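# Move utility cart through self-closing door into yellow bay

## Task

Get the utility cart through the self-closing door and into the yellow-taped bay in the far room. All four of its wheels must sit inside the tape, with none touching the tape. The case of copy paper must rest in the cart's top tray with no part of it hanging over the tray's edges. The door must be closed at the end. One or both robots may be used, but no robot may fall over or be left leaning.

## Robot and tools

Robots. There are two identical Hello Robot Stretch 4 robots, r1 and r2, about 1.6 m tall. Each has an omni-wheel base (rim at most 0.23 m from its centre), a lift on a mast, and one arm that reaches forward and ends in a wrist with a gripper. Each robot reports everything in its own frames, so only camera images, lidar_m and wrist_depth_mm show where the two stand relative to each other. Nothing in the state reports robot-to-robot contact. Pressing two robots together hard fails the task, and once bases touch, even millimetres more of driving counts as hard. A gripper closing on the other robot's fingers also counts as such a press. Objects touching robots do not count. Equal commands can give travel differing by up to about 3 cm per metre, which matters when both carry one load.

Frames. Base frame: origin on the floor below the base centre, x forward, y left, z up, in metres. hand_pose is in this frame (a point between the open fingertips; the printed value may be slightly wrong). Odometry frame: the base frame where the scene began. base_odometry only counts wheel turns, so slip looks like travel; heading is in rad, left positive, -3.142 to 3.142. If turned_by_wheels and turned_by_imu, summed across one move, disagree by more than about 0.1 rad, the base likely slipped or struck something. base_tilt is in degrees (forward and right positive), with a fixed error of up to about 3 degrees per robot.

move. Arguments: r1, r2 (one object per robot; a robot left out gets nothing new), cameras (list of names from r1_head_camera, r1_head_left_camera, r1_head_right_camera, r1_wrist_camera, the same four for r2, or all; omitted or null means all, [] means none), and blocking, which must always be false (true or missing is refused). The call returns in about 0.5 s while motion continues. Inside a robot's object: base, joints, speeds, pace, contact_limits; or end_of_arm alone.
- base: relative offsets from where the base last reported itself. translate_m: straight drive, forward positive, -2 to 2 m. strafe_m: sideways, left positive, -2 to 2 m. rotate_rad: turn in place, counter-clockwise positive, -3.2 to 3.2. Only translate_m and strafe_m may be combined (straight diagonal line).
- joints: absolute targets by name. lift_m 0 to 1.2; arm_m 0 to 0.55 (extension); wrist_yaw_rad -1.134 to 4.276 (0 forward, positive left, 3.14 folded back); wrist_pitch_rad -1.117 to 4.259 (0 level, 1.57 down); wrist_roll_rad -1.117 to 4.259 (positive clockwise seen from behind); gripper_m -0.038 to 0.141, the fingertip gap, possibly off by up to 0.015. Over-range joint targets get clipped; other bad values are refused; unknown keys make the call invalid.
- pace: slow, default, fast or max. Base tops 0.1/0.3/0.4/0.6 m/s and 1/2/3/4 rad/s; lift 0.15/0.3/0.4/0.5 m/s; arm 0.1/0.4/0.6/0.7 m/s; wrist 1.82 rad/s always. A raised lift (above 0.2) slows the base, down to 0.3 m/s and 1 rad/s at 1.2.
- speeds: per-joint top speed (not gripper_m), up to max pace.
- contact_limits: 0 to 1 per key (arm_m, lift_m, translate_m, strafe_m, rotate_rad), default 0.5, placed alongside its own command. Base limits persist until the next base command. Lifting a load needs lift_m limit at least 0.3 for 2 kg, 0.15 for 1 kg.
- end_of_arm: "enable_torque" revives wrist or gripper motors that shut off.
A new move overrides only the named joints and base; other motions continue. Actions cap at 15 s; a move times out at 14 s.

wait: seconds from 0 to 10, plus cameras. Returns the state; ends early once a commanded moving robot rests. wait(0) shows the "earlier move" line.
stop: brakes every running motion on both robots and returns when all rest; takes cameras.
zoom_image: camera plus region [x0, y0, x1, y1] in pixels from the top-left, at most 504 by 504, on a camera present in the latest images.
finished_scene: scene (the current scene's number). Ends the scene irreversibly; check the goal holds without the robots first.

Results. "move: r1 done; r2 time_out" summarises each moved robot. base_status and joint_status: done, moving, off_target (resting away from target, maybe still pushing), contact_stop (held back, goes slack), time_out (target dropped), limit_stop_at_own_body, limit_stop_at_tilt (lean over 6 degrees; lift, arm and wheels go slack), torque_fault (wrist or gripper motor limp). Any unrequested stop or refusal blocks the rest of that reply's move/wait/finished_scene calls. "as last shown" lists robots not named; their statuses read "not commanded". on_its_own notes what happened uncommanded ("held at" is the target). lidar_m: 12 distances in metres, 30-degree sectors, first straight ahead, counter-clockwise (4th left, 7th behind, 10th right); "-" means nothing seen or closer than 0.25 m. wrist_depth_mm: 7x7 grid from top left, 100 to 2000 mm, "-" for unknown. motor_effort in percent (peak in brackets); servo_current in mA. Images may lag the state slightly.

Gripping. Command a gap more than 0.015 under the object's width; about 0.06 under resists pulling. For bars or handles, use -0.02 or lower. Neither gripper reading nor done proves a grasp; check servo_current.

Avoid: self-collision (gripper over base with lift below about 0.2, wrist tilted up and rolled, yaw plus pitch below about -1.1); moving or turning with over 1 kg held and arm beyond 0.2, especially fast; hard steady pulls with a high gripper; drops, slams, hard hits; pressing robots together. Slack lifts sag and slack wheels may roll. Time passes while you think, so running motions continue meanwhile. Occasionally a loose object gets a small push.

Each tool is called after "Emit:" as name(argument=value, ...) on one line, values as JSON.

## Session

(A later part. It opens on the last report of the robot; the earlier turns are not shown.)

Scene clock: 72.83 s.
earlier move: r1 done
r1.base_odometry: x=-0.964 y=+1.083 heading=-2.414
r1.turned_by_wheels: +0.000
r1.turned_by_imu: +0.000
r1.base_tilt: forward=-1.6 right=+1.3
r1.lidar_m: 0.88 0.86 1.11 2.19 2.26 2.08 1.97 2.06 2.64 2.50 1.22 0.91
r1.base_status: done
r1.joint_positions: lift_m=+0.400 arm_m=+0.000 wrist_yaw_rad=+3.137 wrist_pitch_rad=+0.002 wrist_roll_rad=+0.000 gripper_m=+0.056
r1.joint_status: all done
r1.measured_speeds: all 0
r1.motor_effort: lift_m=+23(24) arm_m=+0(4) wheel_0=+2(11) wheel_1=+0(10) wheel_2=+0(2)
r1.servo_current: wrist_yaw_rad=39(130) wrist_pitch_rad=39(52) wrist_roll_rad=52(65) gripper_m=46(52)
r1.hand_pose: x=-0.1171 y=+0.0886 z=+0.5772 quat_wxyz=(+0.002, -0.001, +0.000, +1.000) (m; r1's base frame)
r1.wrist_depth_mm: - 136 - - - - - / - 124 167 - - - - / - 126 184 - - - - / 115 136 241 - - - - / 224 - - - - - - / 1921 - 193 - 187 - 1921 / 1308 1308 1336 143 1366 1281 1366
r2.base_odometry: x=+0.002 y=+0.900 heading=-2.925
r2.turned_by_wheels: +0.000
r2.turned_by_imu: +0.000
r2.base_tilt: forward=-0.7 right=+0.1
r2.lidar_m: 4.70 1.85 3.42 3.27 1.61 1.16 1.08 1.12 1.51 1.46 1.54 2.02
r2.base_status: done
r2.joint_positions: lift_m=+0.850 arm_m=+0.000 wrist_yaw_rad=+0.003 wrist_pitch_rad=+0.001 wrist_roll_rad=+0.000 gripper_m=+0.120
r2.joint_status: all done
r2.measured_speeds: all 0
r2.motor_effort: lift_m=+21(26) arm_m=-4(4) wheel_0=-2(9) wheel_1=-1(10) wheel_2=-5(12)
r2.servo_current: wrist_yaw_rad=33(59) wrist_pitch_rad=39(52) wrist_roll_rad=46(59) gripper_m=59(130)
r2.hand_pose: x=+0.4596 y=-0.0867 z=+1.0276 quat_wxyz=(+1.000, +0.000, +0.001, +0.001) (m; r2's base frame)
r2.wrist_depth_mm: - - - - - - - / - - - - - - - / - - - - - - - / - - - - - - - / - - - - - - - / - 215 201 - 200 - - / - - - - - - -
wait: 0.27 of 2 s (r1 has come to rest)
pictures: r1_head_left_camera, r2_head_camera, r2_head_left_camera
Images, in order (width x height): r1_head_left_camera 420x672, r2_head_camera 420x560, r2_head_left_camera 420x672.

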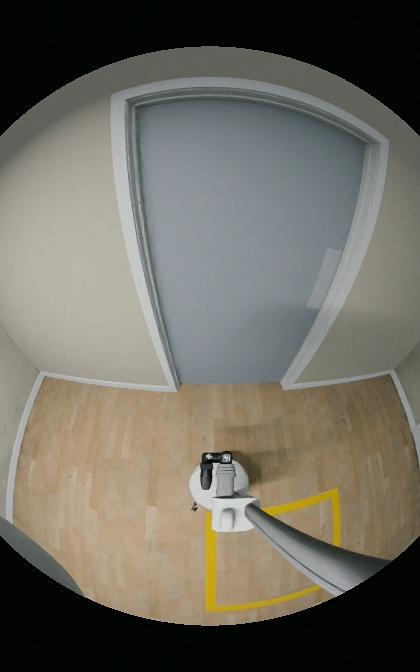

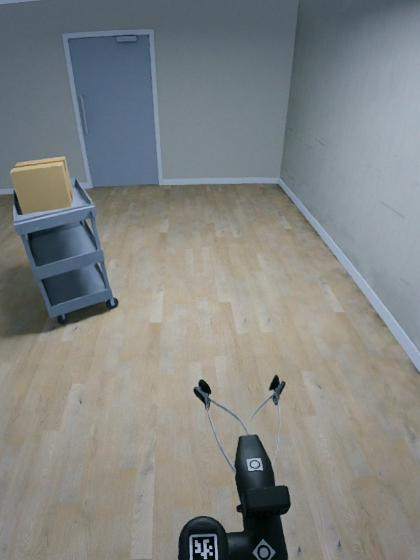

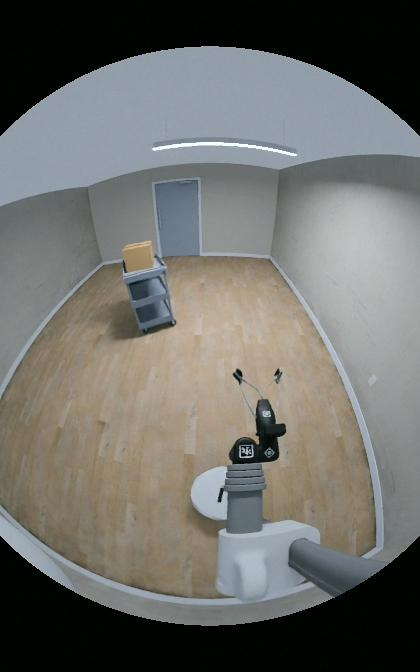

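Emit:
move(r1={"base":{"strafe_m":-0.08}}, r2={"base":{"translate_m":1.9,"strafe_m":-0.55}}, blocking=false, cameras=[])

Emit:
wait(seconds=2, cameras=[])

Emit:
move(r1={"base":{"translate_m":1.0},"pace":"slow","contact_limits":{"translate_m":0.8}}, blocking=false, cameras=[])

Emit:
wait(seconds=8, cameras=["r2_head_left_camera","r2_head_camera"])

Scene clock: 89.67 s.
move: r1 moving; r2 moving
r1.base_odometry: x=-0.989 y=+1.110 heading=-2.413
r1.turned_by_wheels: +0.000
r1.turned_by_imu: +0.000
r1.base_tilt: forward=-1.6 right=+1.3
r1.lidar_m: 0.89 0.88 1.13 2.24 2.32 2.08 1.97 2.07 2.57 2.47 1.22 0.96
r1.base_status: strafe_m moving
r1.joint_positions: lift_m=+0.400 arm_m=+0.000 wrist_yaw_rad=+3.137 wrist_pitch_rad=+0.002 wrist_roll_rad=+0.000 gripper_m=+0.056
r1.joint_status: not commanded
r1.measured_speeds: translate_m=-0.001 strafe_m=-0.141 rotate_rad=+0.004 lift_m=+0.000 arm_m=+0.000 wrist_yaw_rad=+0.000 wrist_pitch_rad=+0.000 wrist_roll_rad=+0.000
r1.motor_effort: lift_m=+23(24) arm_m=+4(4) wheel_0=+11(11) wheel_1=-10(10) wheel_2=+1(1)
r1.servo_current: wrist_yaw_rad=52(59) wrist_pitch_rad=39(46) wrist_roll_rad=33(52) gripper_m=39(46)
r1.hand_pose: x=-0.1171 y=+0.0886 z=+0.5772 quat_wxyz=(+0.002, -0.001, +0.000, +1.000) (m; r1's base frame)
r1.wrist_depth_mm: - 135 - - - - - / - 126 174 - - - - / 103 128 192 - - - - / 116 136 241 - - - - / - - - - - - - / 1863 - 193 - 187 - 1921 / 1336 1336 1308 143 1397 1281 1366
r2.base_odometry: x=-0.030 y=+0.902 heading=-2.925
r2.turned_by_wheels: +0.000
r2.turned_by_imu: +0.001
r2.base_tilt: forward=-0.7 right=+0.1
r2.lidar_m: 4.68 1.82 3.44 3.28 1.68 1.20 1.10 1.16 1.55 1.45 1.50 2.02
r2.base_status: translate_m moving; strafe_m moving
r2.joint_positions: lift_m=+0.850 arm_m=+0.000 wrist_yaw_rad=+0.003 wrist_pitch_rad=+0.001 wrist_roll_rad=+0.000 gripper_m=+0.120
r2.joint_status: not commanded
r2.measured_speeds: translate_m=+0.123 strafe_m=-0.034 rotate_rad=+0.003 lift_m=+0.000 arm_m=+0.000 wrist_yaw_rad=+0.000 wrist_pitch_rad=+0.000 wrist_roll_rad=+0.000
r2.motor_effort: lift_m=+21(21) arm_m=-4(4) wheel_0=+6(11) wheel_1=+5(6) wheel_2=-13(14)
r2.servo_current: wrist_yaw_rad=39(52) wrist_pitch_rad=39(46) wrist_roll_rad=52(52) gripper_m=52(52)
r2.hand_pose: x=+0.4596 y=-0.0867 z=+1.0276 quat_wxyz=(+1.000, +0.000, +0.001, +0.001) (m; r2's base frame)
r2.wrist_depth_mm: - - - - - - - / - - - - - - - / - - - - - - - / - - - - - - - / - - - - - - - / - 215 201 - 199 - - / - - - - - - 1983
pictures: none
No camera images: "cameras" was empty.

Scene clock: 90.50 s.
earlier move: r1 done; r2 moving
r1.base_odometry: x=-1.018 y=+1.142 heading=-2.413
r1.turned_by_wheels: +0.000
r1.turned_by_imu: -0.001
r1.base_tilt: forward=-1.6 right=+1.3
r1.lidar_m: 0.89 0.91 1.13 2.29 2.37 2.09 1.96 2.05 2.54 2.41 1.25 0.92
r1.base_status: done
r1.joint_positions: lift_m=+0.400 arm_m=+0.000 wrist_yaw_rad=+3.137 wrist_pitch_rad=+0.002 wrist_roll_rad=+0.000 gripper_m=+0.056
r1.joint_status: not commanded
r1.measured_speeds: all 0
r1.motor_effort: lift_m=+24(24) arm_m=+4(4) wheel_0=+1(11) wheel_1=+0(10) wheel_2=+0(1)
r1.servo_current: wrist_yaw_rad=52(65) wrist_pitch_rad=46(46) wrist_roll_rad=46(72) gripper_m=39(46)
r1.hand_pose: x=-0.1171 y=+0.0886 z=+0.5772 quat_wxyz=(+0.002, -0.001, +0.000, +1.000) (m; r1's base frame)
r1.wrist_depth_mm: - 136 - - - - - / - 124 167 - - - - / - 127 183 - - - - / 115 136 241 - - - - / 225 - - - - - - / 1983 - 194 - 187 - - / 1336 1336 1336 143 1397 1255 1397
r2.base_odometry: x=-0.225 y=+0.915 heading=-2.924
r2.turned_by_wheels: +0.000
r2.turned_by_imu: +0.000
r2.base_tilt: forward=-0.7 right=+0.1
r2.lidar_m: 4.49 1.68 3.51 3.34 1.95 1.37 1.29 1.35 1.46 1.39 1.43 1.94
r2.base_status: translate_m moving; strafe_m moving
r2.joint_positions: lift_m=+0.850 arm_m=+0.000 wrist_yaw_rad=+0.003 wrist_pitch_rad=+0.001 wrist_roll_rad=+0.000 gripper_m=+0.120
r2.joint_status: not commanded
r2.measured_speeds: translate_m=+0.286 strafe_m=-0.084 rotate_rad=-0.001 lift_m=+0.000 arm_m=+0.000 wrist_yaw_rad=+0.000 wrist_pitch_rad=+0.000 wrist_roll_rad=+0.000
r2.motor_effort: lift_m=+21(21) arm_m=-4(4) wheel_0=+9(12) wheel_1=+4(7) wheel_2=-9(14)
r2.servo_current: wrist_yaw_rad=52(59) wrist_pitch_rad=39(46) wrist_roll_rad=46(65) gripper_m=52(52)
r2.hand_pose: x=+0.4596 y=-0.0867 z=+1.0276 quat_wxyz=(+1.000, +0.000, +0.001, +0.001) (m; r2's base frame)
r2.wrist_depth_mm: - - - - - - - / - - - - - - - / - - - - - - - / 1537 - - - - - - / 1537 - - - - - - / - 216 200 - 199 - - / - - - - - - 1983
wait: 0.83 of 2 s (r1 has come to rest)
pictures: none
No camera images: "cameras" was empty.

Scene clock: 91.00 s.
earlier move: r2 moving
move: r1 moving
r1.base_odometry: x=-1.027 y=+1.134 heading=-2.413
r1.turned_by_wheels: +0.000
r1.turned_by_imu: +0.000
r1.base_tilt: forward=-1.6 right=+1.3
r1.lidar_m: 0.86 0.92 1.11 2.29 2.35 2.11 1.96 2.06 2.52 2.41 1.19 0.92
r1.base_status: translate_m moving
r1.joint_positions: lift_m=+0.400 arm_m=+0.000 wrist_yaw_rad=+3.137 wrist_pitch_rad=+0.002 wrist_roll_rad=+0.000 gripper_m=+0.056
r1.joint_status: not commanded
r1.measured_speeds: translate_m=+0.049 strafe_m=+0.000 rotate_rad=+0.001 lift_m=+0.000 arm_m=+0.000 wrist_yaw_rad=+0.000 wrist_pitch_rad=+0.000 wrist_roll_rad=+0.000
r1.motor_effort: lift_m=+24(24) arm_m=+4(4) wheel_0=+5(6) wheel_1=+6(6) wheel_2=-4(7)
r1.servo_current: wrist_yaw_rad=46(65) wrist_pitch_rad=33(46) wrist_roll_rad=46(65) gripper_m=39(39)
r1.contact_limits: translate_m 0.8
r1.hand_pose: x=-0.1171 y=+0.0886 z=+0.5772 quat_wxyz=(+0.002, -0.001, +0.000, +1.000) (m; r1's base frame)
r1.wrist_depth_mm: - 136 - - - - - / - 124 167 - - - - / - 127 185 - - - - / 115 136 239 - - - - / 225 - - - - - - / 1921 - 195 - 187 - 1983 / 1397 1308 1229 143 1397 1281 1397
r2.base_odometry: x=-0.375 y=+0.924 heading=-2.925
r2.turned_by_wheels: +0.000
r2.turned_by_imu: +0.000
r2.base_tilt: forward=-0.6 right=+0.1
r2.lidar_m: 4.35 1.57 3.56 3.36 2.15 1.48 1.45 1.48 1.44 1.35 1.41 1.89
r2.base_status: translate_m moving; strafe_m moving
r2.joint_positions: lift_m=+0.850 arm_m=+0.000 wrist_yaw_rad=+0.003 wrist_pitch_rad=+0.001 wrist_roll_rad=+0.000 gripper_m=+0.120
r2.joint_status: not commanded
r2.measured_speeds: translate_m=+0.288 strafe_m=-0.085 rotate_rad=+0.001 lift_m=+0.000 arm_m=+0.000 wrist_yaw_rad=+0.000 wrist_pitch_rad=+0.000 wrist_roll_rad=+0.000
r2.motor_effort: lift_m=+21(21) arm_m=-4(4) wheel_0=+4(9) wheel_1=+4(6) wheel_2=-9(11)
r2.servo_current: wrist_yaw_rad=46(52) wrist_pitch_rad=46(46) wrist_roll_rad=46(52) gripper_m=52(52)
r2.hand_pose: x=+0.4596 y=-0.0867 z=+1.0276 quat_wxyz=(+1.000, +0.000, +0.001, +0.001) (m; r2's base frame)
r2.wrist_depth_mm: - - - - - - - / - - - - - - - / - - - - - - - / 1499 - - - - - - / 1366 - - - - - - / - 1808 202 - 199 - - / - - - - - - 1863
pictures: none
No camera images: "cameras" was empty.

Scene clock: 97.20 s.
earlier move: r1 moving; r2 done
r1.base_odometry: x=-1.480 y=+0.729 heading=-2.413
r1.turned_by_wheels: +0.000
r1.turned_by_imu: -0.001
r1.base_tilt: forward=-1.6 right=+1.3
r1.lidar_m: 0.26 0.28 0.39 0.77 2.38 2.73 2.60 2.65 2.52 0.99 0.44 0.27
r1.base_status: translate_m moving
r1.joint_positions: lift_m=+0.400 arm_m=+0.000 wrist_yaw_rad=+3.137 wrist_pitch_rad=+0.002 wrist_roll_rad=+0.000 gripper_m=+0.056
r1.joint_status: not commanded
r1.measured_speeds: translate_m=+0.100 strafe_m=+0.001 rotate_rad=-0.003 lift_m=+0.000 arm_m=+0.000 wrist_yaw_rad=+0.000 wrist_pitch_rad=+0.000 wrist_roll_rad=+0.000
r1.motor_effort: lift_m=+23(24) arm_m=+4(4) wheel_0=+5(8) wheel_1=+4(6) wheel_2=-5(8)
r1.servo_current: wrist_yaw_rad=46(72) wrist_pitch_rad=46(52) wrist_roll_rad=52(72) gripper_m=46(52)
r1.contact_limits: translate_m 0.8
r1.hand_pose: x=-0.1171 y=+0.0886 z=+0.5772 quat_wxyz=(+0.002, -0.001, +0.000, +1.000) (m; r1's base frame)
r1.wrist_depth_mm: - 135 - - - - - / - 124 167 - - - - / - 127 185 - - - - / 115 136 241 - - - - / 226 - - - - - - / 1921 - 193 - 187 - 1921 / 1366 1336 1308 143 1397 1281 1397
r2.base_odometry: x=-1.971 y=+1.028 heading=-2.924
r2.turned_by_wheels: +0.000
r2.turned_by_imu: +0.003
r2.base_tilt: forward=-0.7 right=+0.1
r2.lidar_m: 2.83 2.93 1.42 1.14 3.99 3.09 2.99 1.29 0.93 0.85 0.89 1.22
r2.base_status: done
r2.joint_positions: lift_m=+0.850 arm_m=+0.000 wrist_yaw_rad=+0.003 wrist_pitch_rad=+0.001 wrist_roll_rad=+0.000 gripper_m=+0.120
r2.joint_status: not commanded
r2.measured_speeds: all 0
r2.motor_effort: lift_m=+21(21) arm_m=-4(4) wheel_0=+3(12) wheel_1=+4(7) wheel_2=-4(11)
r2.servo_current: wrist_yaw_rad=59(65) wrist_pitch_rad=39(52) wrist_roll_rad=46(65) gripper_m=52(59)
r2.hand_pose: x=+0.4596 y=-0.0867 z=+1.0277 quat_wxyz=(+1.000, +0.000, +0.001, +0.001) (m; r2's base frame)
r2.wrist_depth_mm: - - - - - - - / - - - - - - - / - - - - - - - / - - - - - - - / - - - - - - - / - - 201 - 199 - - / - - - - - - -
wait: 6.20 of 8 s (r2 has come to rest)
pictures: r2_head_camera, r2_head_left_camera
Images, in order (width x height): r2_head_camera 420x560, r2_head_left_camera 420x672.

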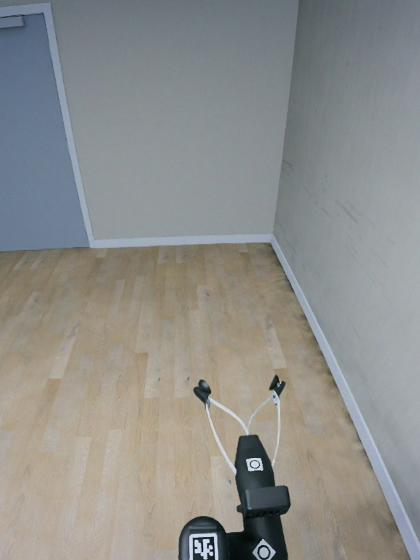

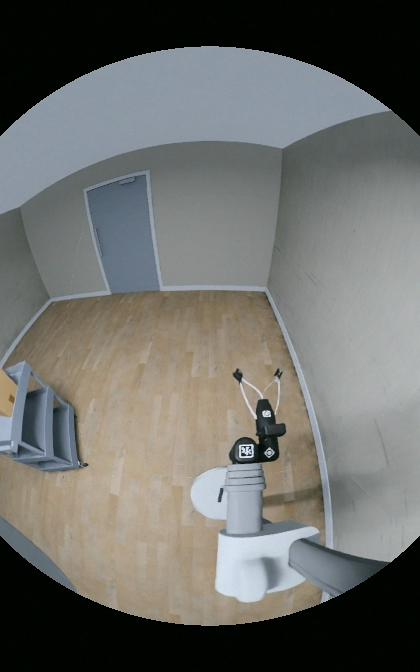

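Emit:
move(r2={"base":{"translate_m":1.8}}, blocking=false, cameras=[])

Emit:
wait(seconds=4, cameras=["r2_head_left_camera","r1_head_left_camera"])

Scene clock: 105.67 s.
earlier move: r1 done
move: r2 moving
r1.base_odometry: x=-1.763 y=+0.477 heading=-2.413
r1.turned_by_wheels: +0.000
r1.turned_by_imu: +0.121
r1.base_tilt: forward=-1.7 right=+1.4
r1.lidar_m: 0.25 - 0.25 0.26 2.56 2.99 2.90 3.15 0.56 0.55 2.62 0.33
r1.base_status: done
r1.joint_positions: lift_m=+0.400 arm_m=-0.001 wrist_yaw_rad=+3.155 wrist_pitch_rad=+0.002 wrist_roll_rad=+0.000 gripper_m=+0.056
r1.joint_status: not commanded
r1.measured_speeds: all 0
r1.motor_effort: lift_m=+18(18) arm_m=+12(12) wheel_0=+3(4) wheel_1=+15(15) wheel_2=-16(16)
r1.servo_current: wrist_yaw_rad=91(104) wrist_pitch_rad=39(46) wrist_roll_rad=59(59) gripper_m=46(46)
r1.contact_limits: translate_m 0.8
r1.hand_pose: x=-0.1193 y=+0.0836 z=+0.5776 quat_wxyz=(-0.007, -0.001, +0.000, +1.000) (m; r1's base frame)
r1.wrist_depth_mm: - 134 - - - - - / - 119 135 - - - - / - 122 156 - - - - / 107 135 197 - - - - / 211 - - - - - - / 1756 - 194 - 187 - 1983 / 217 1281 1255 153 1281 1308 1397
r2.base_odometry: x=-2.002 y=+1.021 heading=-2.924
r2.turned_by_wheels: +0.000
r2.turned_by_imu: +0.001
r2.base_tilt: forward=-0.6 right=+0.1
r2.lidar_m: 2.81 2.77 1.42 1.14 4.00 3.15 3.01 1.27 0.90 0.85 0.92 1.19
r2.base_status: translate_m moving
r2.joint_positions: lift_m=+0.850 arm_m=+0.000 wrist_yaw_rad=+0.003 wrist_pitch_rad=+0.001 wrist_roll_rad=+0.000 gripper_m=+0.120
r2.joint_status: not commanded
r2.measured_speeds: translate_m=+0.121 strafe_m=+0.000 rotate_rad=-0.002 lift_m=+0.000 arm_m=+0.000 wrist_yaw_rad=+0.000 wrist_pitch_rad=+0.000 wrist_roll_rad=+0.000
r2.motor_effort: lift_m=+21(21) arm_m=-4(4) wheel_0=+4(8) wheel_1=+6(8) wheel_2=-12(13)
r2.servo_current: wrist_yaw_rad=46(52) wrist_pitch_rad=33(46) wrist_roll_rad=52(59) gripper_m=46(59)
r2.hand_pose: x=+0.4596 y=-0.0867 z=+1.0277 quat_wxyz=(+1.000, +0.000, +0.001, +0.001) (m; r2's base frame)
r2.wrist_depth_mm: - - - - - - - / - - - - - - - / - - - - - - - / - - - - - - - / - - - - - - - / - - 202 - 199 - - / - - - - - - -
pictures: none
No camera images: "cameras" was empty.

Scene clock: 109.67 s.
earlier move: r2 moving
r1.base_odometry: x=-1.763 y=+0.477 heading=-2.413
r1.turned_by_wheels: +0.000
r1.turned_by_imu: +0.000
r1.base_tilt: forward=-1.7 right=+1.3
r1.lidar_m: 0.25 - 0.25 0.26 2.55 3.00 2.93 3.15 0.55 0.54 2.60 0.32
r1.base_status: done
r1.joint_positions: lift_m=+0.400 arm_m=-0.001 wrist_yaw_rad=+3.155 wrist_pitch_rad=+0.002 wrist_roll_rad=+0.000 gripper_m=+0.056
r1.joint_status: not commanded
r1.measured_speeds: all 0
r1.motor_effort: lift_m=+18(18) arm_m=+12(12) wheel_0=+4(4) wheel_1=+15(15) wheel_2=-16(16)
r1.servo_current: wrist_yaw_rad=98(111) wrist_pitch_rad=46(52) wrist_roll_rad=39(65) gripper_m=39(46)
r1.contact_limits: translate_m 0.8
r1.hand_pose: x=-0.1193 y=+0.0836 z=+0.5776 quat_wxyz=(-0.007, -0.001, +0.000, +1.000) (m; r1's base frame)
r1.wrist_depth_mm: - 134 - - - - - / - 119 136 - - - - / - 123 156 - - - - / 107 134 199 - - - - / 212 - - - - - - / 1808 - 194 - 187 - 1863 / 218 1281 1255 153 1281 1281 1430
r2.base_odometry: x=-3.115 y=+0.775 heading=-2.924
r2.turned_by_wheels: +0.000
r2.turned_by_imu: +0.001
r2.base_tilt: forward=-0.7 right=+0.1
r2.lidar_m: 1.66 1.74 1.99 3.92 1.59 1.67 3.66 1.23 0.89 0.83 0.85 1.17
r2.base_status: translate_m moving
r2.joint_positions: lift_m=+0.850 arm_m=+0.000 wrist_yaw_rad=+0.003 wrist_pitch_rad=+0.001 wrist_roll_rad=+0.000 gripper_m=+0.120
r2.joint_status: not commanded
r2.measured_speeds: translate_m=+0.299 strafe_m=+0.000 rotate_rad=-0.004 lift_m=+0.000 arm_m=+0.000 wrist_yaw_rad=+0.000 wrist_pitch_rad=+0.000 wrist_roll_rad=+0.000
r2.motor_effort: lift_m=+21(21) arm_m=-4(4) wheel_0=+7(11) wheel_1=+6(9) wheel_2=-8(14)
r2.servo_current: wrist_yaw_rad=46(59) wrist_pitch_rad=46(46) wrist_roll_rad=52(59) gripper_m=59(59)
r2.hand_pose: x=+0.4595 y=-0.0867 z=+1.0277 quat_wxyz=(+1.000, +0.000, +0.001, +0.001) (m; r2's base frame)
r2.wrist_depth_mm: - - - - - - - / - - - - - - - / - - - - - - - / - - - - - - - / - - - - - - - / - 185 190 - 185 - - / - - - - - - -
wait: 4.00 s; no rest
pictures: r1_head_left_camera, r2_head_left_camera
Images, in order (width x height): r1_head_left_camera 420x672, r2_head_left_camera 420x672.

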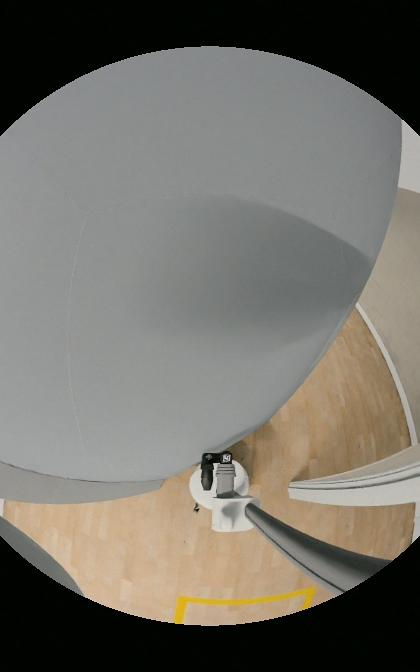

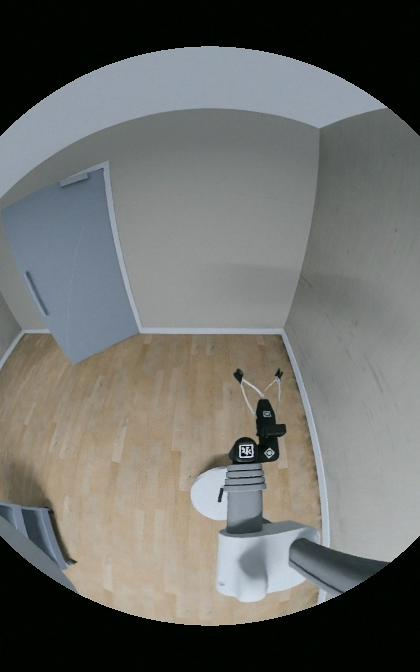

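Emit:
move(r1={"base":{"translate_m":0.35},"pace":"slow","contact_limits":{"translate_m":0.8}}, blocking=false, cameras=[])

Emit:
wait(seconds=5, cameras=[])

Emit:
wait(seconds=2, cameras=["r2_head_left_camera","r1_head_left_camera"])

Scene clock: 115.60 s.
earlier move: r2 done
move: r1 moving
r1.base_odometry: x=-1.773 y=+0.469 heading=-2.413
r1.turned_by_wheels: +0.000
r1.turned_by_imu: +0.011
r1.base_tilt: forward=-2.3 right=+1.6
r1.lidar_m: 0.25 0.25 0.25 0.28 2.55 2.98 2.94 3.18 0.57 0.54 2.62 0.31
r1.base_status: translate_m moving
r1.joint_positions: lift_m=+0.400 arm_m=-0.001 wrist_yaw_rad=+3.155 wrist_pitch_rad=+0.002 wrist_roll_rad=+0.000 gripper_m=+0.056
r1.joint_status: not commanded
r1.measured_speeds: translate_m=+0.048 strafe_m=+0.000 rotate_rad=-0.001 lift_m=-0.002 arm_m=+0.000 wrist_yaw_rad=+0.000 wrist_pitch_rad=+0.000 wrist_roll_rad=+0.000
r1.motor_effort: lift_m=+19(19) arm_m=+12(12) wheel_0=+4(5) wheel_1=+21(23) wheel_2=-24(24)
r1.servo_current: wrist_yaw_rad=78(91) wrist_pitch_rad=39(46) wrist_roll_rad=46(59) gripper_m=39(46)
r1.contact_limits: translate_m 0.8
r1.hand_pose: x=-0.1193 y=+0.0836 z=+0.5775 quat_wxyz=(-0.007, -0.001, +0.000, +1.000) (m; r1's base frame)
r1.wrist_depth_mm: - 134 252 - - - - / - 118 134 - - - - / - 122 152 - - - - / 112 134 201 - - - - / 210 - - - - - - / 219 - 194 - 188 - 1921 / 216 1336 1255 143 1308 1255 1397
r2.base_odometry: x=-3.729 y=+0.640 heading=-2.924
r2.turned_by_wheels: +0.000
r2.turned_by_imu: +0.002
r2.base_tilt: forward=-0.7 right=+0.0
r2.lidar_m: 1.03 1.08 1.42 1.80 1.91 1.98 - 1.23 0.86 0.81 0.82 1.10
r2.base_status: done
r2.joint_positions: lift_m=+0.850 arm_m=+0.000 wrist_yaw_rad=+0.003 wrist_pitch_rad=+0.001 wrist_roll_rad=+0.000 gripper_m=+0.120
r2.joint_status: not commanded
r2.measured_speeds: all 0
r2.motor_effort: lift_m=+21(21) arm_m=-4(4) wheel_0=+3(4) wheel_1=+4(5) wheel_2=-3(3)
r2.servo_current: wrist_yaw_rad=46(59) wrist_pitch_rad=39(46) wrist_roll_rad=39(52) gripper_m=52(59)
r2.hand_pose: x=+0.4595 y=-0.0867 z=+1.0277 quat_wxyz=(+1.000, +0.000, +0.001, +0.001) (m; r2's base frame)
r2.wrist_depth_mm: - - - - - - - / - - - - - - - / - - - - - - - / - - - - - - - / - - - - - - - / - 185 189 - 185 - - / - - - - - - -
pictures: none
No camera images: "cameras" was empty.

Scene clock: 119.87 s.
earlier move: r1 done
r1.base_odometry: x=-2.024 y=+0.245 heading=-2.413
r1.turned_by_wheels: +0.000
r1.turned_by_imu: +0.060
r1.base_tilt: forward=-1.5 right=+1.3
r1.lidar_m: 0.32 0.25 - 0.25 0.28 3.27 3.24 3.43 0.73 2.52 2.78 2.07
r1.base_status: done
r1.joint_positions: lift_m=+0.400 arm_m=+0.000 wrist_yaw_rad=+3.142 wrist_pitch_rad=+0.002 wrist_roll_rad=+0.000 gripper_m=+0.056
r1.joint_status: not commanded
r1.measured_speeds: all 0
r1.motor_effort: lift_m=+18(20) arm_m=+4(12) wheel_0=+1(12) wheel_1=+15(34) wheel_2=-8(30)
r1.servo_current: wrist_yaw_rad=52(104) wrist_pitch_rad=39(52) wrist_roll_rad=52(72) gripper_m=46(52)
r1.contact_limits: translate_m 0.8
r1.hand_pose: x=-0.1176 y=+0.0872 z=+0.5776 quat_wxyz=(+0.000, -0.001, +0.000, +1.000) (m; r1's base frame)
r1.wrist_depth_mm: - 136 - - - - 399 / - 136 - - - - - / 107 136 186 - - - - / 120 137 255 - - - - / - - - - - - - / - - 194 - 187 - 1576 / 1537 1336 1366 154 1366 1255 1229
r2.base_odometry: x=-3.729 y=+0.640 heading=-2.924
r2.turned_by_wheels: +0.000
r2.turned_by_imu: +0.001
r2.base_tilt: forward=-0.7 right=+0.1
r2.lidar_m: 1.05 1.09 1.30 1.26 1.93 1.98 - 1.22 0.85 0.80 0.85 1.11
r2.base_status: done
r2.joint_positions: lift_m=+0.850 arm_m=+0.000 wrist_yaw_rad=+0.003 wrist_pitch_rad=+0.001 wrist_roll_rad=+0.000 gripper_m=+0.120
r2.joint_status: not commanded
r2.measured_speeds: all 0
r2.motor_effort: lift_m=+21(21) arm_m=-4(4) wheel_0=+3(4) wheel_1=+4(5) wheel_2=-3(3)
r2.servo_current: wrist_yaw_rad=46(65) wrist_pitch_rad=39(46) wrist_roll_rad=46(59) gripper_m=46(59)
r2.hand_pose: x=+0.4595 y=-0.0867 z=+1.0277 quat_wxyz=(+1.000, +0.000, +0.001, +0.001) (m; r2's base frame)
r2.wrist_depth_mm: - - - - - - - / - - - - - - - / - - - - - - - / - - - - - - - / - - - - - - - / - 185 189 - 185 - - / - - - - - - -
wait: 4.27 of 5 s (r1 has come to rest)
pictures: none
No camera images: "cameras" was empty.

Scene clock: 121.87 s.
r1.base_odometry: x=-2.024 y=+0.245 heading=-2.413
r1.turned_by_wheels: +0.000
r1.turned_by_imu: +0.000
r1.base_tilt: forward=-1.6 right=+1.3
r1.lidar_m: 0.30 0.25 - 0.25 0.25 3.29 3.27 3.39 0.72 2.51 2.75 2.06
r1.base_status: done
r1.joint_positions: lift_m=+0.400 arm_m=+0.000 wrist_yaw_rad=+3.142 wrist_pitch_rad=+0.002 wrist_roll_rad=+0.000 gripper_m=+0.056
r1.joint_status: not commanded
r1.measured_speeds: all 0
r1.motor_effort: lift_m=+18(20) arm_m=+4(12) wheel_0=+2(12) wheel_1=+15(34) wheel_2=-8(30)
r1.servo_current: wrist_yaw_rad=52(104) wrist_pitch_rad=39(52) wrist_roll_rad=59(72) gripper_m=39(52)
r1.contact_limits: translate_m 0.8
r1.hand_pose: x=-0.1176 y=+0.0872 z=+0.5776 quat_wxyz=(+0.000, -0.001, +0.000, +1.000) (m; r1's base frame)
r1.wrist_depth_mm: - 136 - - - - 397 / - 136 - - - - - / 107 137 186 - - - - / 120 137 254 - - - - / - - - - - - - / - - 193 - 188 - 1661 / 1537 1336 1308 154 1397 1308 1255
r2.base_odometry: x=-3.729 y=+0.640 heading=-2.924
r2.turned_by_wheels: +0.000
r2.turned_by_imu: +0.000
r2.base_tilt: forward=-0.7 right=+0.0
r2.lidar_m: 1.02 1.10 1.31 1.27 1.94 1.96 - 1.21 0.88 0.81 0.84 1.09
r2.base_status: done
r2.joint_positions: lift_m=+0.850 arm_m=+0.000 wrist_yaw_rad=+0.003 wrist_pitch_rad=+0.001 wrist_roll_rad=+0.000 gripper_m=+0.120
r2.joint_status: not commanded
r2.measured_speeds: all 0
r2.motor_effort: lift_m=+21(21) arm_m=-3(4) wheel_0=+3(4) wheel_1=+4(5) wheel_2=-3(3)
r2.servo_current: wrist_yaw_rad=46(65) wrist_pitch_rad=39(46) wrist_roll_rad=39(59) gripper_m=46(59)
r2.hand_pose: x=+0.4595 y=-0.0867 z=+1.0277 quat_wxyz=(+1.000, +0.000, +0.001, +0.001) (m; r2's base frame)
r2.wrist_depth_mm: - - - - - - - / - - - - - - - / - - - - - - - / - - - - - - - / - - - - - - - / - 186 190 - 185 - - / - - - - - - -
wait: 2.00 s; at rest by 0.27 s
pictures: r1_head_left_camera, r2_head_left_camera
Images, in order (width x height): r1_head_left_camera 420x672, r2_head_left_camera 420x672.

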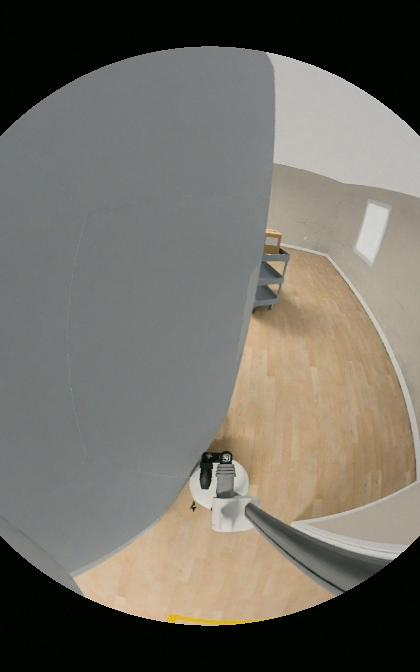

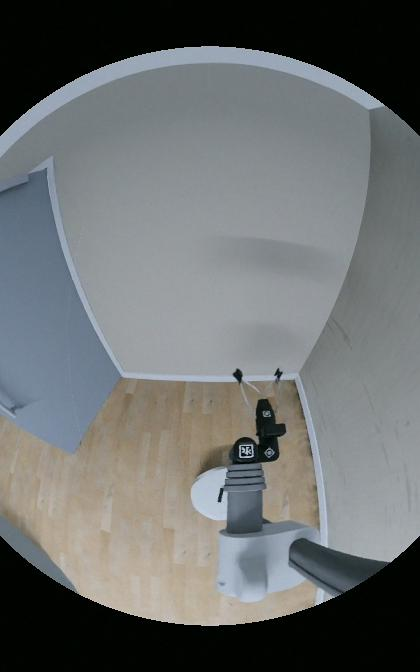

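Emit:
move(r1={"base":{"rotate_rad":-0.18},"contact_limits":{"rotate_rad":0.8}}, r2={"base":{"rotate_rad":1.57}}, blocking=false, cameras=[])

Emit:
wait(seconds=2, cameras=[])

Emit:
wait(seconds=2, cameras=[])

Emit:
move(r1={"base":{"translate_m":0.25,"strafe_m":0.15},"pace":"slow","contact_limits":{"translate_m":0.8}}, blocking=false, cameras=[])

Emit:
wait(seconds=5, cameras=["r2_head_left_camera","r1_head_left_camera","r2_head_camera","r2_wrist_camera"])

Scene clock: 138.70 s.
move: r1 moving; r2 moving
r1.base_odometry: x=-2.024 y=+0.245 heading=-2.583
r1.turned_by_wheels: -0.170
r1.turned_by_imu: -0.171
r1.base_tilt: forward=-1.6 right=+1.3
r1.lidar_m: 0.39 0.25 0.29 0.25 0.25 0.44 3.32 3.39 0.74 1.25 2.56 3.49
r1.base_status: rotate_rad moving
r1.joint_positions: lift_m=+0.400 arm_m=+0.000 wrist_yaw_rad=+3.142 wrist_pitch_rad=+0.002 wrist_roll_rad=+0.000 gripper_m=+0.056
r1.joint_status: not commanded
r1.measured_speeds: translate_m=+0.001 strafe_m=+0.001 rotate_rad=-0.223 lift_m=+0.000 arm_m=+0.000 wrist_yaw_rad=+0.000 wrist_pitch_rad=+0.000 wrist_roll_rad=+0.000
r1.motor_effort: lift_m=+18(19) arm_m=+4(4) wheel_0=+0(7) wheel_1=+14(18) wheel_2=-3(5)
r1.servo_current: wrist_yaw_rad=46(65) wrist_pitch_rad=46(46) wrist_roll_rad=52(65) gripper_m=39(52)
r1.contact_limits: rotate_rad 0.8
r1.hand_pose: x=-0.1176 y=+0.0872 z=+0.5776 quat_wxyz=(+0.000, -0.001, +0.000, +1.000) (m; r1's base frame)
r1.wrist_depth_mm: - 136 - - - 554 252 / - 136 - - - 554 255 / 107 136 186 - - 564 259 / 120 137 254 - - 569 239 / - - - - - 564 263 / - - 194 - 187 439 264 / 1430 1229 1336 153 1397 375 262
r2.base_odometry: x=-3.729 y=+0.640 heading=-2.672
r2.turned_by_wheels: +0.252
r2.turned_by_imu: +0.245
r2.base_tilt: forward=-0.7 right=+0.0
r2.lidar_m: 1.03 1.18 1.27 3.91 1.95 4.78 1.78 0.98 0.81 0.83 0.94 1.04
r2.base_status: rotate_rad moving
r2.joint_positions: lift_m=+0.850 arm_m=+0.000 wrist_yaw_rad=+0.002 wrist_pitch_rad=+0.001 wrist_roll_rad=+0.000 gripper_m=+0.120
r2.joint_status: not commanded
r2.measured_speeds: translate_m=-0.002 strafe_m=+0.000 rotate_rad=+0.979 lift_m=+0.000 arm_m=+0.000 wrist_yaw_rad=+0.000 wrist_pitch_rad=+0.000 wrist_roll_rad=+0.000
r2.motor_effort: lift_m=+21(21) arm_m=-4(4) wheel_0=-10(11) wheel_1=-8(9) wheel_2=-11(11)
r2.servo_current: wrist_yaw_rad=46(52) wrist_pitch_rad=52(52) wrist_roll_rad=46(52) gripper_m=52(59)
r2.hand_pose: x=+0.4595 y=-0.0867 z=+1.0277 quat_wxyz=(+1.000, +0.000, +0.001, +0.001) (m; r2's base frame)
r2.wrist_depth_mm: - - - - - - - / - - - - - - - / - - - - - - - / - - - - - - - / - - - - - - - / - 186 189 - 185 - - / - - - - - - -
pictures: none
No camera images: "cameras" was empty.

Scene clock: 139.10 s.
earlier move: r1 done; r2 moving
r1.base_odometry: x=-2.024 y=+0.245 heading=-2.592
r1.turned_by_wheels: -0.009
r1.turned_by_imu: -0.009
r1.base_tilt: forward=-1.6 right=+1.3
r1.lidar_m: 0.39 0.25 0.25 0.25 0.25 0.44 3.33 3.38 0.70 1.19 2.59 3.49
r1.base_status: done
r1.joint_positions: lift_m=+0.400 arm_m=+0.000 wrist_yaw_rad=+3.142 wrist_pitch_rad=+0.002 wrist_roll_rad=+0.000 gripper_m=+0.056
r1.joint_status: not commanded
r1.measured_speeds: all 0
r1.motor_effort: lift_m=+19(19) arm_m=+4(4) wheel_0=-1(7) wheel_1=+11(18) wheel_2=-3(5)
r1.servo_current: wrist_yaw_rad=46(65) wrist_pitch_rad=33(52) wrist_roll_rad=46(65) gripper_m=39(52)
r1.contact_limits: rotate_rad 0.8
r1.hand_pose: x=-0.1176 y=+0.0872 z=+0.5776 quat_wxyz=(+0.000, -0.001, +0.000, +1.000) (m; r1's base frame)
r1.wrist_depth_mm: - 136 - - - 442 241 / - 136 - - - 449 245 / 107 136 186 - - 459 249 / 120 137 254 - - 530 249 / - - - - - 525 251 / - - 194 - 188 413 251 / 1366 1255 1336 153 1397 351 251
r2.base_odometry: x=-3.729 y=+0.640 heading=-2.110
r2.turned_by_wheels: +0.562
r2.turned_by_imu: +0.546
r2.base_tilt: forward=-0.7 right=+0.1
r2.lidar_m: 1.20 1.28 3.93 1.93 4.75 1.68 0.96 0.80 0.81 0.96 1.04 1.06
r2.base_status: rotate_rad moving
r2.joint_positions: lift_m=+0.850 arm_m=+0.000 wrist_yaw_rad=+0.002 wrist_pitch_rad=+0.001 wrist_roll_rad=+0.000 gripper_m=+0.120
r2.joint_status: not commanded
r2.measured_speeds: translate_m=+0.000 strafe_m=+0.000 rotate_rad=+1.752 lift_m=+0.000 arm_m=+0.000 wrist_yaw_rad=+0.000 wrist_pitch_rad=+0.000 wrist_roll_rad=+0.000
r2.motor_effort: lift_m=+20(21) arm_m=-4(4) wheel_0=-8(14) wheel_1=-8(10) wheel_2=-10(13)
r2.servo_current: wrist_yaw_rad=52(59) wrist_pitch_rad=39(52) wrist_roll_rad=52(52) gripper_m=46(59)
r2.hand_pose: x=+0.4595 y=-0.0867 z=+1.0277 quat_wxyz=(+1.000, +0.000, +0.001, +0.001) (m; r2's base frame)
r2.wrist_depth_mm: - - - - - - - / - - - - - - - / - - - - - - - / - - - - - - - / - - - - - - - / - 185 189 - 185 - - / - - - - - - -
wait: 0.40 of 2 s (r1 has come to rest)
pictures: none
No camera images: "cameras" was empty.

Scene clock: 140.27 s.
earlier move: r2 done
r1.base_odometry: x=-2.024 y=+0.245 heading=-2.592
r1.turned_by_wheels: +0.000
r1.turned_by_imu: +0.000
r1.base_tilt: forward=-1.6 right=+1.3
r1.lidar_m: 0.39 0.25 0.25 0.27 0.25 0.43 3.30 3.39 0.70 1.18 2.58 3.46
r1.base_status: done
r1.joint_positions: lift_m=+0.400 arm_m=+0.000 wrist_yaw_rad=+3.142 wrist_pitch_rad=+0.002 wrist_roll_rad=+0.000 gripper_m=+0.056
r1.joint_status: not commanded
r1.measured_speeds: all 0
r1.motor_effort: lift_m=+18(19) arm_m=+4(4) wheel_0=-1(7) wheel_1=+11(18) wheel_2=-3(5)
r1.servo_current: wrist_yaw_rad=39(65) wrist_pitch_rad=46(52) wrist_roll_rad=39(65) gripper_m=39(52)
r1.contact_limits: rotate_rad 0.8
r1.hand_pose: x=-0.1176 y=+0.0872 z=+0.5776 quat_wxyz=(+0.000, -0.001, +0.000, +1.000) (m; r1's base frame)
r1.wrist_depth_mm: - 136 - - - 442 241 / - 136 - - - 449 244 / 107 136 186 - - 462 248 / 120 137 255 - - 525 250 / - - - - - 530 252 / - - 194 - 188 407 252 / 1397 1255 1308 153 1397 351 251
r2.base_odometry: x=-3.729 y=+0.640 heading=-1.355
r2.turned_by_wheels: +0.755
r2.turned_by_imu: +0.737
r2.base_tilt: forward=-0.7 right=+0.1
r2.lidar_m: 1.27 1.94 1.98 3.81 1.23 0.86 0.81 0.84 1.10 1.03 1.09 1.32
r2.base_status: done
r2.joint_positions: lift_m=+0.850 arm_m=+0.000 wrist_yaw_rad=+0.002 wrist_pitch_rad=+0.001 wrist_roll_rad=+0.000 gripper_m=+0.120
r2.joint_status: not commanded
r2.measured_speeds: all 0
r2.motor_effort: lift_m=+20(21) arm_m=-4(4) wheel_0=-2(14) wheel_1=-2(10) wheel_2=-3(13)
r2.servo_current: wrist_yaw_rad=39(65) wrist_pitch_rad=39(52) wrist_roll_rad=46(59) gripper_m=52(59)
r2.hand_pose: x=+0.4595 y=-0.0867 z=+1.0277 quat_wxyz=(+1.000, +0.000, +0.001, +0.001) (m; r2's base frame)
r2.wrist_depth_mm: - - - - - - - / - - - - - - - / - - - - - - - / - - - - - - - / - - - - - - - / - - 201 1118 185 - - / - - - - - - -
wait: 1.17 of 2 s (r2 has come to rest)
pictures: none
No camera images: "cameras" was empty.

Scene clock: 140.77 s.
move: r1 moving
r1.base_odometry: x=-2.031 y=+0.232 heading=-2.592
r1.turned_by_wheels: +0.000
r1.turned_by_imu: +0.000
r1.base_tilt: forward=-1.6 right=+1.3
r1.lidar_m: 0.43 0.25 0.25 0.25 0.25 0.43 3.34 3.40 0.73 1.23 2.60 3.49
r1.base_status: translate_m moving; strafe_m moving
r1.joint_positions: lift_m=+0.400 arm_m=+0.000 wrist_yaw_rad=+3.142 wrist_pitch_rad=+0.002 wrist_roll_rad=+0.000 gripper_m=+0.056
r1.joint_status: not commanded
r1.measured_speeds: translate_m=+0.049 strafe_m=+0.029 rotate_rad=-0.001 lift_m=+0.000 arm_m=+0.000 wrist_yaw_rad=+0.000 wrist_pitch_rad=+0.000 wrist_roll_rad=+0.000
r1.motor_effort: lift_m=+19(19) arm_m=+4(5) wheel_0=-9(9) wheel_1=+21(24) wheel_2=-11(11)
r1.servo_current: wrist_yaw_rad=46(72) wrist_pitch_rad=46(46) wrist_roll_rad=39(65) gripper_m=46(46)
r1.contact_limits: translate_m 0.8
r1.hand_pose: x=-0.1176 y=+0.0872 z=+0.5776 quat_wxyz=(+0.000, -0.001, +0.000, +1.000) (m; r1's base frame)
r1.wrist_depth_mm: - 136 - - - 407 231 / - 136 - - - 418 236 / 107 136 186 - - 427 238 / 120 138 253 - - 433 239 / - - - - - 436 242 / - - 194 - 188 377 241 / 1430 1255 1366 154 1397 329 239
r2: as last shown
r2.turned_by_wheels: +0.000
r2.turned_by_imu: +0.000
r2.base_tilt: forward=-0.7 right=+0.0
r2.lidar_m: 1.25 1.94 1.96 3.80 1.24 0.89 0.80 0.85 1.10 1.04 1.09 1.29
r2.motor_effort: lift_m=+20(20) arm_m=-4(4) wheel_0=-2(2) wheel_1=-2(2) wheel_2=-3(4)
r2.servo_current: wrist_yaw_rad=52(52) wrist_pitch_rad=39(39) wrist_roll_rad=39(52) gripper_m=52(59)
r2.wrist_depth_mm: - - - - - - - / - - - - - - - / - - - - - - - / - - - - - - - / - - - - - - - / - - 202 1138 185 - - / - - - - - - -
pictures: none
No camera images: "cameras" was empty.

Scene clock: 144.33 s.
earlier move: r1 done
r1.base_odometry: x=-2.159 y=-0.013 heading=-2.592
r1.turned_by_wheels: +0.000
r1.turned_by_imu: +0.001
r1.base_tilt: forward=-1.6 right=+1.3
r1.lidar_m: 1.69 0.29 0.25 - 0.25 0.27 3.60 3.64 0.98 2.12 2.75 1.98
r1.base_status: done
r1.joint_positions: lift_m=+0.400 arm_m=+0.000 wrist_yaw_rad=+3.142 wrist_pitch_rad=+0.002 wrist_roll_rad=+0.000 gripper_m=+0.056
r1.joint_status: not commanded
r1.measured_speeds: all 0
r1.motor_effort: lift_m=+18(19) arm_m=+4(5) wheel_0=-7(10) wheel_1=+11(24) wheel_2=-2(11)
r1.servo_current: wrist_yaw_rad=52(72) wrist_pitch_rad=39(52) wrist_roll_rad=65(72) gripper_m=39(52)
r1.contact_limits: translate_m 0.8
r1.hand_pose: x=-0.1176 y=+0.0872 z=+0.5776 quat_wxyz=(+0.000, -0.001, +0.000, +1.000) (m; r1's base frame)
r1.wrist_depth_mm: - 136 - - 370 226 - / - 136 - - 375 215 165 / 107 136 187 - 382 217 166 / 120 137 253 - 384 219 166 / - - - - 349 220 167 / - - 193 - 191 220 167 / 1537 1366 1336 143 355 195 -
r2.base_odometry: x=-3.729 y=+0.640 heading=-1.355
r2.turned_by_wheels: +0.000
r2.turned_by_imu: +0.001
r2.base_tilt: forward=-0.7 right=+0.0
r2.lidar_m: 0.95 1.92 1.94 3.78 1.22 0.86 0.80 0.85 1.10 1.04 1.09 1.08
r2.base_status: not commanded
r2.joint_positions: lift_m=+0.850 arm_m=+0.000 wrist_yaw_rad=+0.002 wrist_pitch_rad=+0.001 wrist_roll_rad=+0.000 gripper_m=+0.120
r2.joint_status: not commanded
r2.measured_speeds: all 0
r2.motor_effort: lift_m=+20(20) arm_m=-4(5) wheel_0=-2(3) wheel_1=-1(2) wheel_2=-4(4)
r2.servo_current: wrist_yaw_rad=52(59) wrist_pitch_rad=39(46) wrist_roll_rad=46(59) gripper_m=52(59)
r2.hand_pose: x=+0.4595 y=-0.0867 z=+1.0277 quat_wxyz=(+1.000, +0.000, +0.001, +0.001) (m; r2's base frame)
r2.wrist_depth_mm: - - - - - - - / - - - 768 - - - / - - - 778 - - - / - - - 798 - - - / - - - 788 - - - / - - 201 723 185 - - / - - - - - - -
wait: 3.57 of 5 s (r1 has come to rest)
pictures: r1_head_left_camera, r2_head_camera, r2_head_left_camera, r2_wrist_camera
Images, in order (width x height): r1_head_left_camera 420x672, r2_head_camera 420x560, r2_head_left_camera 420x672, r2_wrist_camera 616x392.

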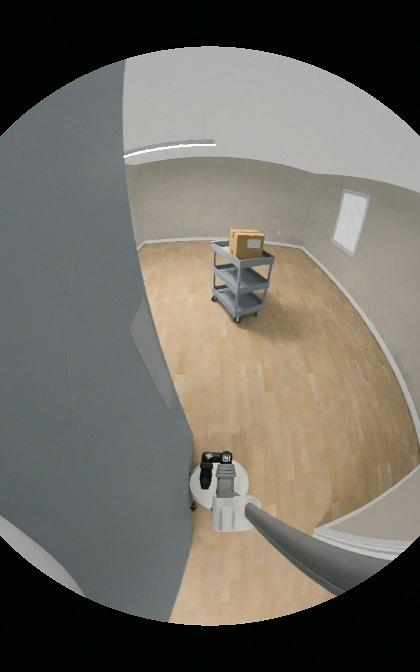

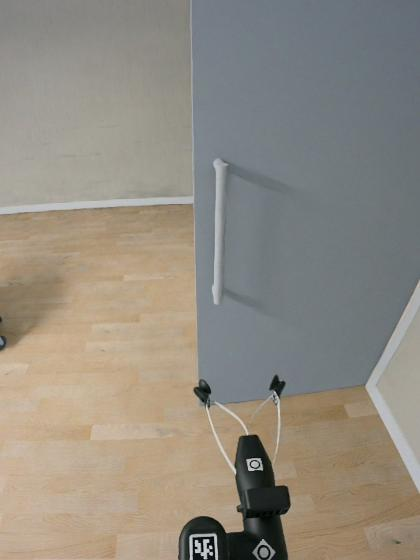

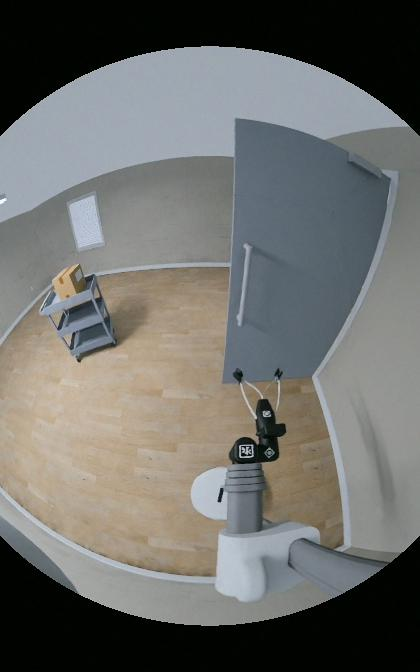

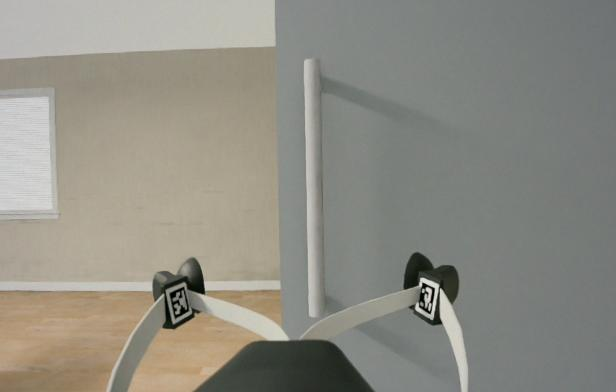

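Emit:
move(r2={"base":{"translate_m":0.42,"strafe_m":-0.015},"pace":"slow","contact_limits":{"translate_m":0.2}}, blocking=false, cameras=[])

Emit:
wait(seconds=7, cameras=["r2_wrist_camera"])

Scene clock: 151.50 s.
move: r2 moving
r1: as last shown
r1.turned_by_imu: +0.000
r1.base_tilt: forward=-1.6 right=+1.2
r1.lidar_m: 1.69 0.28 0.25 - 0.25 0.26 3.62 3.67 1.00 2.11 2.73 1.96
r1.motor_effort: lift_m=+18(19) arm_m=+4(5) wheel_0=-7(7) wheel_1=+11(11) wheel_2=-2(2)
r1.servo_current: wrist_yaw_rad=52(65) wrist_pitch_rad=46(46) wrist_roll_rad=39(59) gripper_m=46(46)
r1.contact_limits: translate_m 0.8
r1.wrist_depth_mm: - 136 - - 370 224 - / - 136 - - 375 216 164 / 107 136 186 - 379 218 165 / 120 137 255 - 384 218 166 / - - - - 351 221 167 / - - 194 - 191 220 167 / 1537 1366 1336 143 353 195 -
r2.base_odometry: x=-3.727 y=+0.628 heading=-1.355
r2.turned_by_wheels: +0.000
r2.turned_by_imu: +0.001
r2.base_tilt: forward=-0.7 right=+0.1
r2.lidar_m: 0.93 1.93 1.95 3.85 1.27 0.88 0.81 0.86 1.11 1.02 1.09 1.08
r2.base_status: translate_m moving; strafe_m moving
r2.joint_positions: lift_m=+0.850 arm_m=+0.000 wrist_yaw_rad=+0.002 wrist_pitch_rad=+0.001 wrist_roll_rad=+0.000 gripper_m=+0.120
r2.joint_status: not commanded
r2.measured_speeds: translate_m=+0.049 strafe_m=-0.002 rotate_rad=+0.002 lift_m=+0.000 arm_m=+0.000 wrist_yaw_rad=+0.000 wrist_pitch_rad=+0.000 wrist_roll_rad=+0.000
r2.motor_effort: lift_m=+20(20) arm_m=-4(4) wheel_0=+7(8) wheel_1=+4(6) wheel_2=-10(12)
r2.servo_current: wrist_yaw_rad=52(59) wrist_pitch_rad=39(46) wrist_roll_rad=52(52) gripper_m=52(52)
r2.contact_limits: translate_m 0.2
r2.hand_pose: x=+0.4595 y=-0.0867 z=+1.0277 quat_wxyz=(+1.000, +0.000, +0.001, +0.001) (m; r2's base frame)
r2.wrist_depth_mm: - - - - - - - / - - - 768 - - - / - - - 778 - - - / - - - 778 - - - / - - - 778 - - - / - - 201 707 185 - - / - - - - - - -
pictures: none
No camera images: "cameras" was empty.

Scene clock: 156.50 s.
earlier move: r2 done
r1.base_odometry: x=-2.159 y=-0.013 heading=-2.592
r1.turned_by_wheels: +0.000
r1.turned_by_imu: +0.000
r1.base_tilt: forward=-1.6 right=+1.3
r1.lidar_m: 1.72 0.29 0.25 - 0.25 0.27 3.64 3.67 0.98 2.11 2.74 1.97
r1.base_status: not commanded
r1.joint_positions: lift_m=+0.400 arm_m=+0.000 wrist_yaw_rad=+3.142 wrist_pitch_rad=+0.002 wrist_roll_rad=+0.000 gripper_m=+0.056
r1.joint_status: not commanded
r1.measured_speeds: all 0
r1.motor_effort: lift_m=+18(19) arm_m=+4(5) wheel_0=-7(7) wheel_1=+10(11) wheel_2=-1(2)
r1.servo_current: wrist_yaw_rad=65(72) wrist_pitch_rad=39(52) wrist_roll_rad=52(72) gripper_m=39(46)
r1.contact_limits: translate_m 0.8
r1.hand_pose: x=-0.1176 y=+0.0872 z=+0.5776 quat_wxyz=(+0.000, -0.001, +0.000, +1.000) (m; r1's base frame)
r1.wrist_depth_mm: - 136 - - 368 226 - / - 136 - - 377 216 164 / 107 136 186 - 382 217 165 / 120 137 253 - 387 219 166 / - - - - 351 221 167 / - - 194 - 191 221 167 / 1499 1336 1336 143 353 196 -
r2.base_odometry: x=-3.653 y=+0.227 heading=-1.354
r2.turned_by_wheels: +0.000
r2.turned_by_imu: +0.001
r2.base_tilt: forward=-0.7 right=+0.0
r2.lidar_m: 0.51 3.61 1.67 4.79 1.83 1.32 1.22 1.26 1.08 1.01 0.94 0.62
r2.base_status: done
r2.joint_positions: lift_m=+0.850 arm_m=+0.000 wrist_yaw_rad=+0.002 wrist_pitch_rad=+0.001 wrist_roll_rad=+0.000 gripper_m=+0.120
r2.joint_status: not commanded
r2.measured_speeds: all 0
r2.motor_effort: lift_m=+20(20) arm_m=-4(4) wheel_0=+5(11) wheel_1=+5(7) wheel_2=-5(12)
r2.servo_current: wrist_yaw_rad=39(59) wrist_pitch_rad=39(46) wrist_roll_rad=46(65) gripper_m=59(59)
r2.contact_limits: translate_m 0.2
r2.hand_pose: x=+0.4595 y=-0.0867 z=+1.0277 quat_wxyz=(+1.000, +0.000, +0.001, +0.001) (m; r2's base frame)
r2.wrist_depth_mm: - - 368 368 373 377 379 / - - 368 373 377 375 379 / - - 373 375 377 379 382 / - - 375 377 379 379 384 / - - 377 377 382 384 387 / - - 217 306 384 387 389 / - - - - 387 387 389
wait: 5.00 of 7 s (r2 has come to rest)
pictures: r2_wrist_camera
Images, in order (width x height): r2_wrist_camera 616x392.

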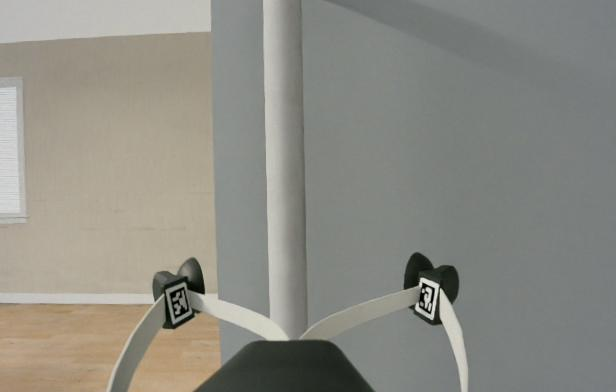

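Emit:
move(r2={"base":{"translate_m":0.122,"strafe_m":0.014},"pace":"slow","contact_limits":{"translate_m":0.2}}, blocking=false, cameras=[])

Emit:
wait(seconds=3.5, cameras=["r2_wrist_camera"])

Scene clock: 161.20 s.
move: r2 moving
r1: as last shown
r1.lidar_m: 1.71 0.28 0.25 - 0.25 0.26 3.61 3.63 0.98 2.12 2.74 1.96
r1.motor_effort: lift_m=+18(19) arm_m=+4(4) wheel_0=-6(7) wheel_1=+11(11) wheel_2=-2(2)
r1.servo_current: wrist_yaw_rad=52(59) wrist_pitch_rad=39(46) wrist_roll_rad=59(65) gripper_m=33(46)
r1.contact_limits: translate_m 0.8
r1.wrist_depth_mm: - 136 - - 368 225 - / - 136 - - 377 215 164 / 107 136 186 - 382 217 166 / 120 137 254 - 384 217 167 / - - - - 351 220 167 / - - 193 - 191 220 167 / 1576 1336 1336 143 353 196 -
r2.base_odometry: x=-3.649 y=+0.215 heading=-1.354
r2.turned_by_wheels: +0.000
r2.turned_by_imu: +0.001
r2.base_tilt: forward=-0.7 right=+0.1
r2.lidar_m: 0.53 3.62 1.65 4.80 1.87 1.30 1.23 1.28 1.08 1.01 0.90 0.62
r2.base_status: translate_m moving; strafe_m moving
r2.joint_positions: lift_m=+0.850 arm_m=+0.000 wrist_yaw_rad=+0.002 wrist_pitch_rad=+0.001 wrist_roll_rad=+0.000 gripper_m=+0.120
r2.joint_status: not commanded
r2.measured_speeds: translate_m=+0.049 strafe_m=+0.005 rotate_rad=+0.002 lift_m=+0.000 arm_m=+0.000 wrist_yaw_rad=+0.000 wrist_pitch_rad=+0.000 wrist_roll_rad=+0.000
r2.motor_effort: lift_m=+20(20) arm_m=-4(4) wheel_0=+5(8) wheel_1=+6(7) wheel_2=-9(10)
r2.servo_current: wrist_yaw_rad=39(59) wrist_pitch_rad=39(39) wrist_roll_rad=46(59) gripper_m=52(52)
r2.contact_limits: translate_m 0.2
r2.hand_pose: x=+0.4595 y=-0.0867 z=+1.0277 quat_wxyz=(+1.000, +0.000, +0.001, +0.001) (m; r2's base frame)
r2.wrist_depth_mm: - - 359 359 364 364 366 / - - 362 362 364 370 368 / - - 364 364 366 370 370 / - - 366 364 366 370 370 / - - 368 368 368 373 375 / - - 366 298 213 375 375 / - - 1863 - 373 377 379
pictures: none
No camera images: "cameras" was empty.

Scene clock: 163.20 s.
earlier move: r2 done
r1.base_odometry: x=-2.159 y=-0.013 heading=-2.592
r1.turned_by_wheels: +0.000
r1.turned_by_imu: +0.000
r1.base_tilt: forward=-1.6 right=+1.3
r1.lidar_m: 1.73 0.30 0.25 - 0.25 0.28 3.62 3.68 0.97 2.09 2.73 1.98
r1.base_status: not commanded
r1.joint_positions: lift_m=+0.400 arm_m=+0.000 wrist_yaw_rad=+3.142 wrist_pitch_rad=+0.002 wrist_roll_rad=+0.000 gripper_m=+0.056
r1.joint_status: not commanded
r1.measured_speeds: all 0
r1.motor_effort: lift_m=+18(19) arm_m=+4(5) wheel_0=-7(7) wheel_1=+10(11) wheel_2=-2(2)
r1.servo_current: wrist_yaw_rad=46(78) wrist_pitch_rad=46(52) wrist_roll_rad=52(65) gripper_m=39(46)
r1.contact_limits: translate_m 0.8
r1.hand_pose: x=-0.1176 y=+0.0872 z=+0.5776 quat_wxyz=(+0.000, -0.001, +0.000, +1.000) (m; r1's base frame)
r1.wrist_depth_mm: - 136 - - 370 226 - / - 136 - - 375 216 164 / 107 136 186 - 382 217 165 / 120 137 253 - 384 218 166 / - - - - 351 221 167 / - - 193 - 191 221 167 / 1537 1336 1336 143 355 196 -
r2.base_odometry: x=-3.614 y=+0.111 heading=-1.354
r2.turned_by_wheels: +0.000
r2.turned_by_imu: +0.000
r2.base_tilt: forward=-0.6 right=+0.1
r2.lidar_m: 0.41 3.52 1.57 4.79 2.04 1.40 1.36 1.39 1.08 1.03 0.75 0.52
r2.base_status: done
r2.joint_positions: lift_m=+0.850 arm_m=+0.000 wrist_yaw_rad=+0.002 wrist_pitch_rad=+0.001 wrist_roll_rad=+0.000 gripper_m=+0.120
r2.joint_status: not commanded
r2.measured_speeds: all 0
r2.motor_effort: lift_m=+20(20) arm_m=-4(5) wheel_0=+4(9) wheel_1=+5(8) wheel_2=-7(10)
r2.servo_current: wrist_yaw_rad=46(59) wrist_pitch_rad=46(46) wrist_roll_rad=46(59) gripper_m=52(59)
r2.contact_limits: translate_m 0.2
r2.hand_pose: x=+0.4595 y=-0.0867 z=+1.0277 quat_wxyz=(+1.000, +0.000, +0.001, +0.001) (m; r2's base frame)
r2.wrist_depth_mm: - - 249 175 253 254 256 / - - 251 253 255 255 258 / - - 252 175 255 258 258 / - - 254 177 257 259 260 / - - 256 177 257 260 263 / - - 257 178 258 264 265 / - - 258 - 262 263 265
wait: 2.00 of 3.5 s (r2 has come to rest)
pictures: r2_wrist_camera
Images, in order (width x height): r2_wrist_camera 616x392.

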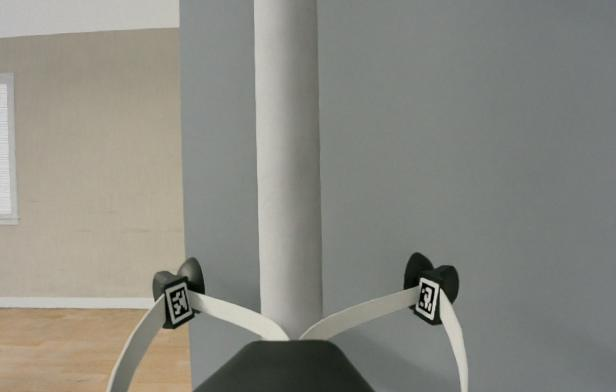

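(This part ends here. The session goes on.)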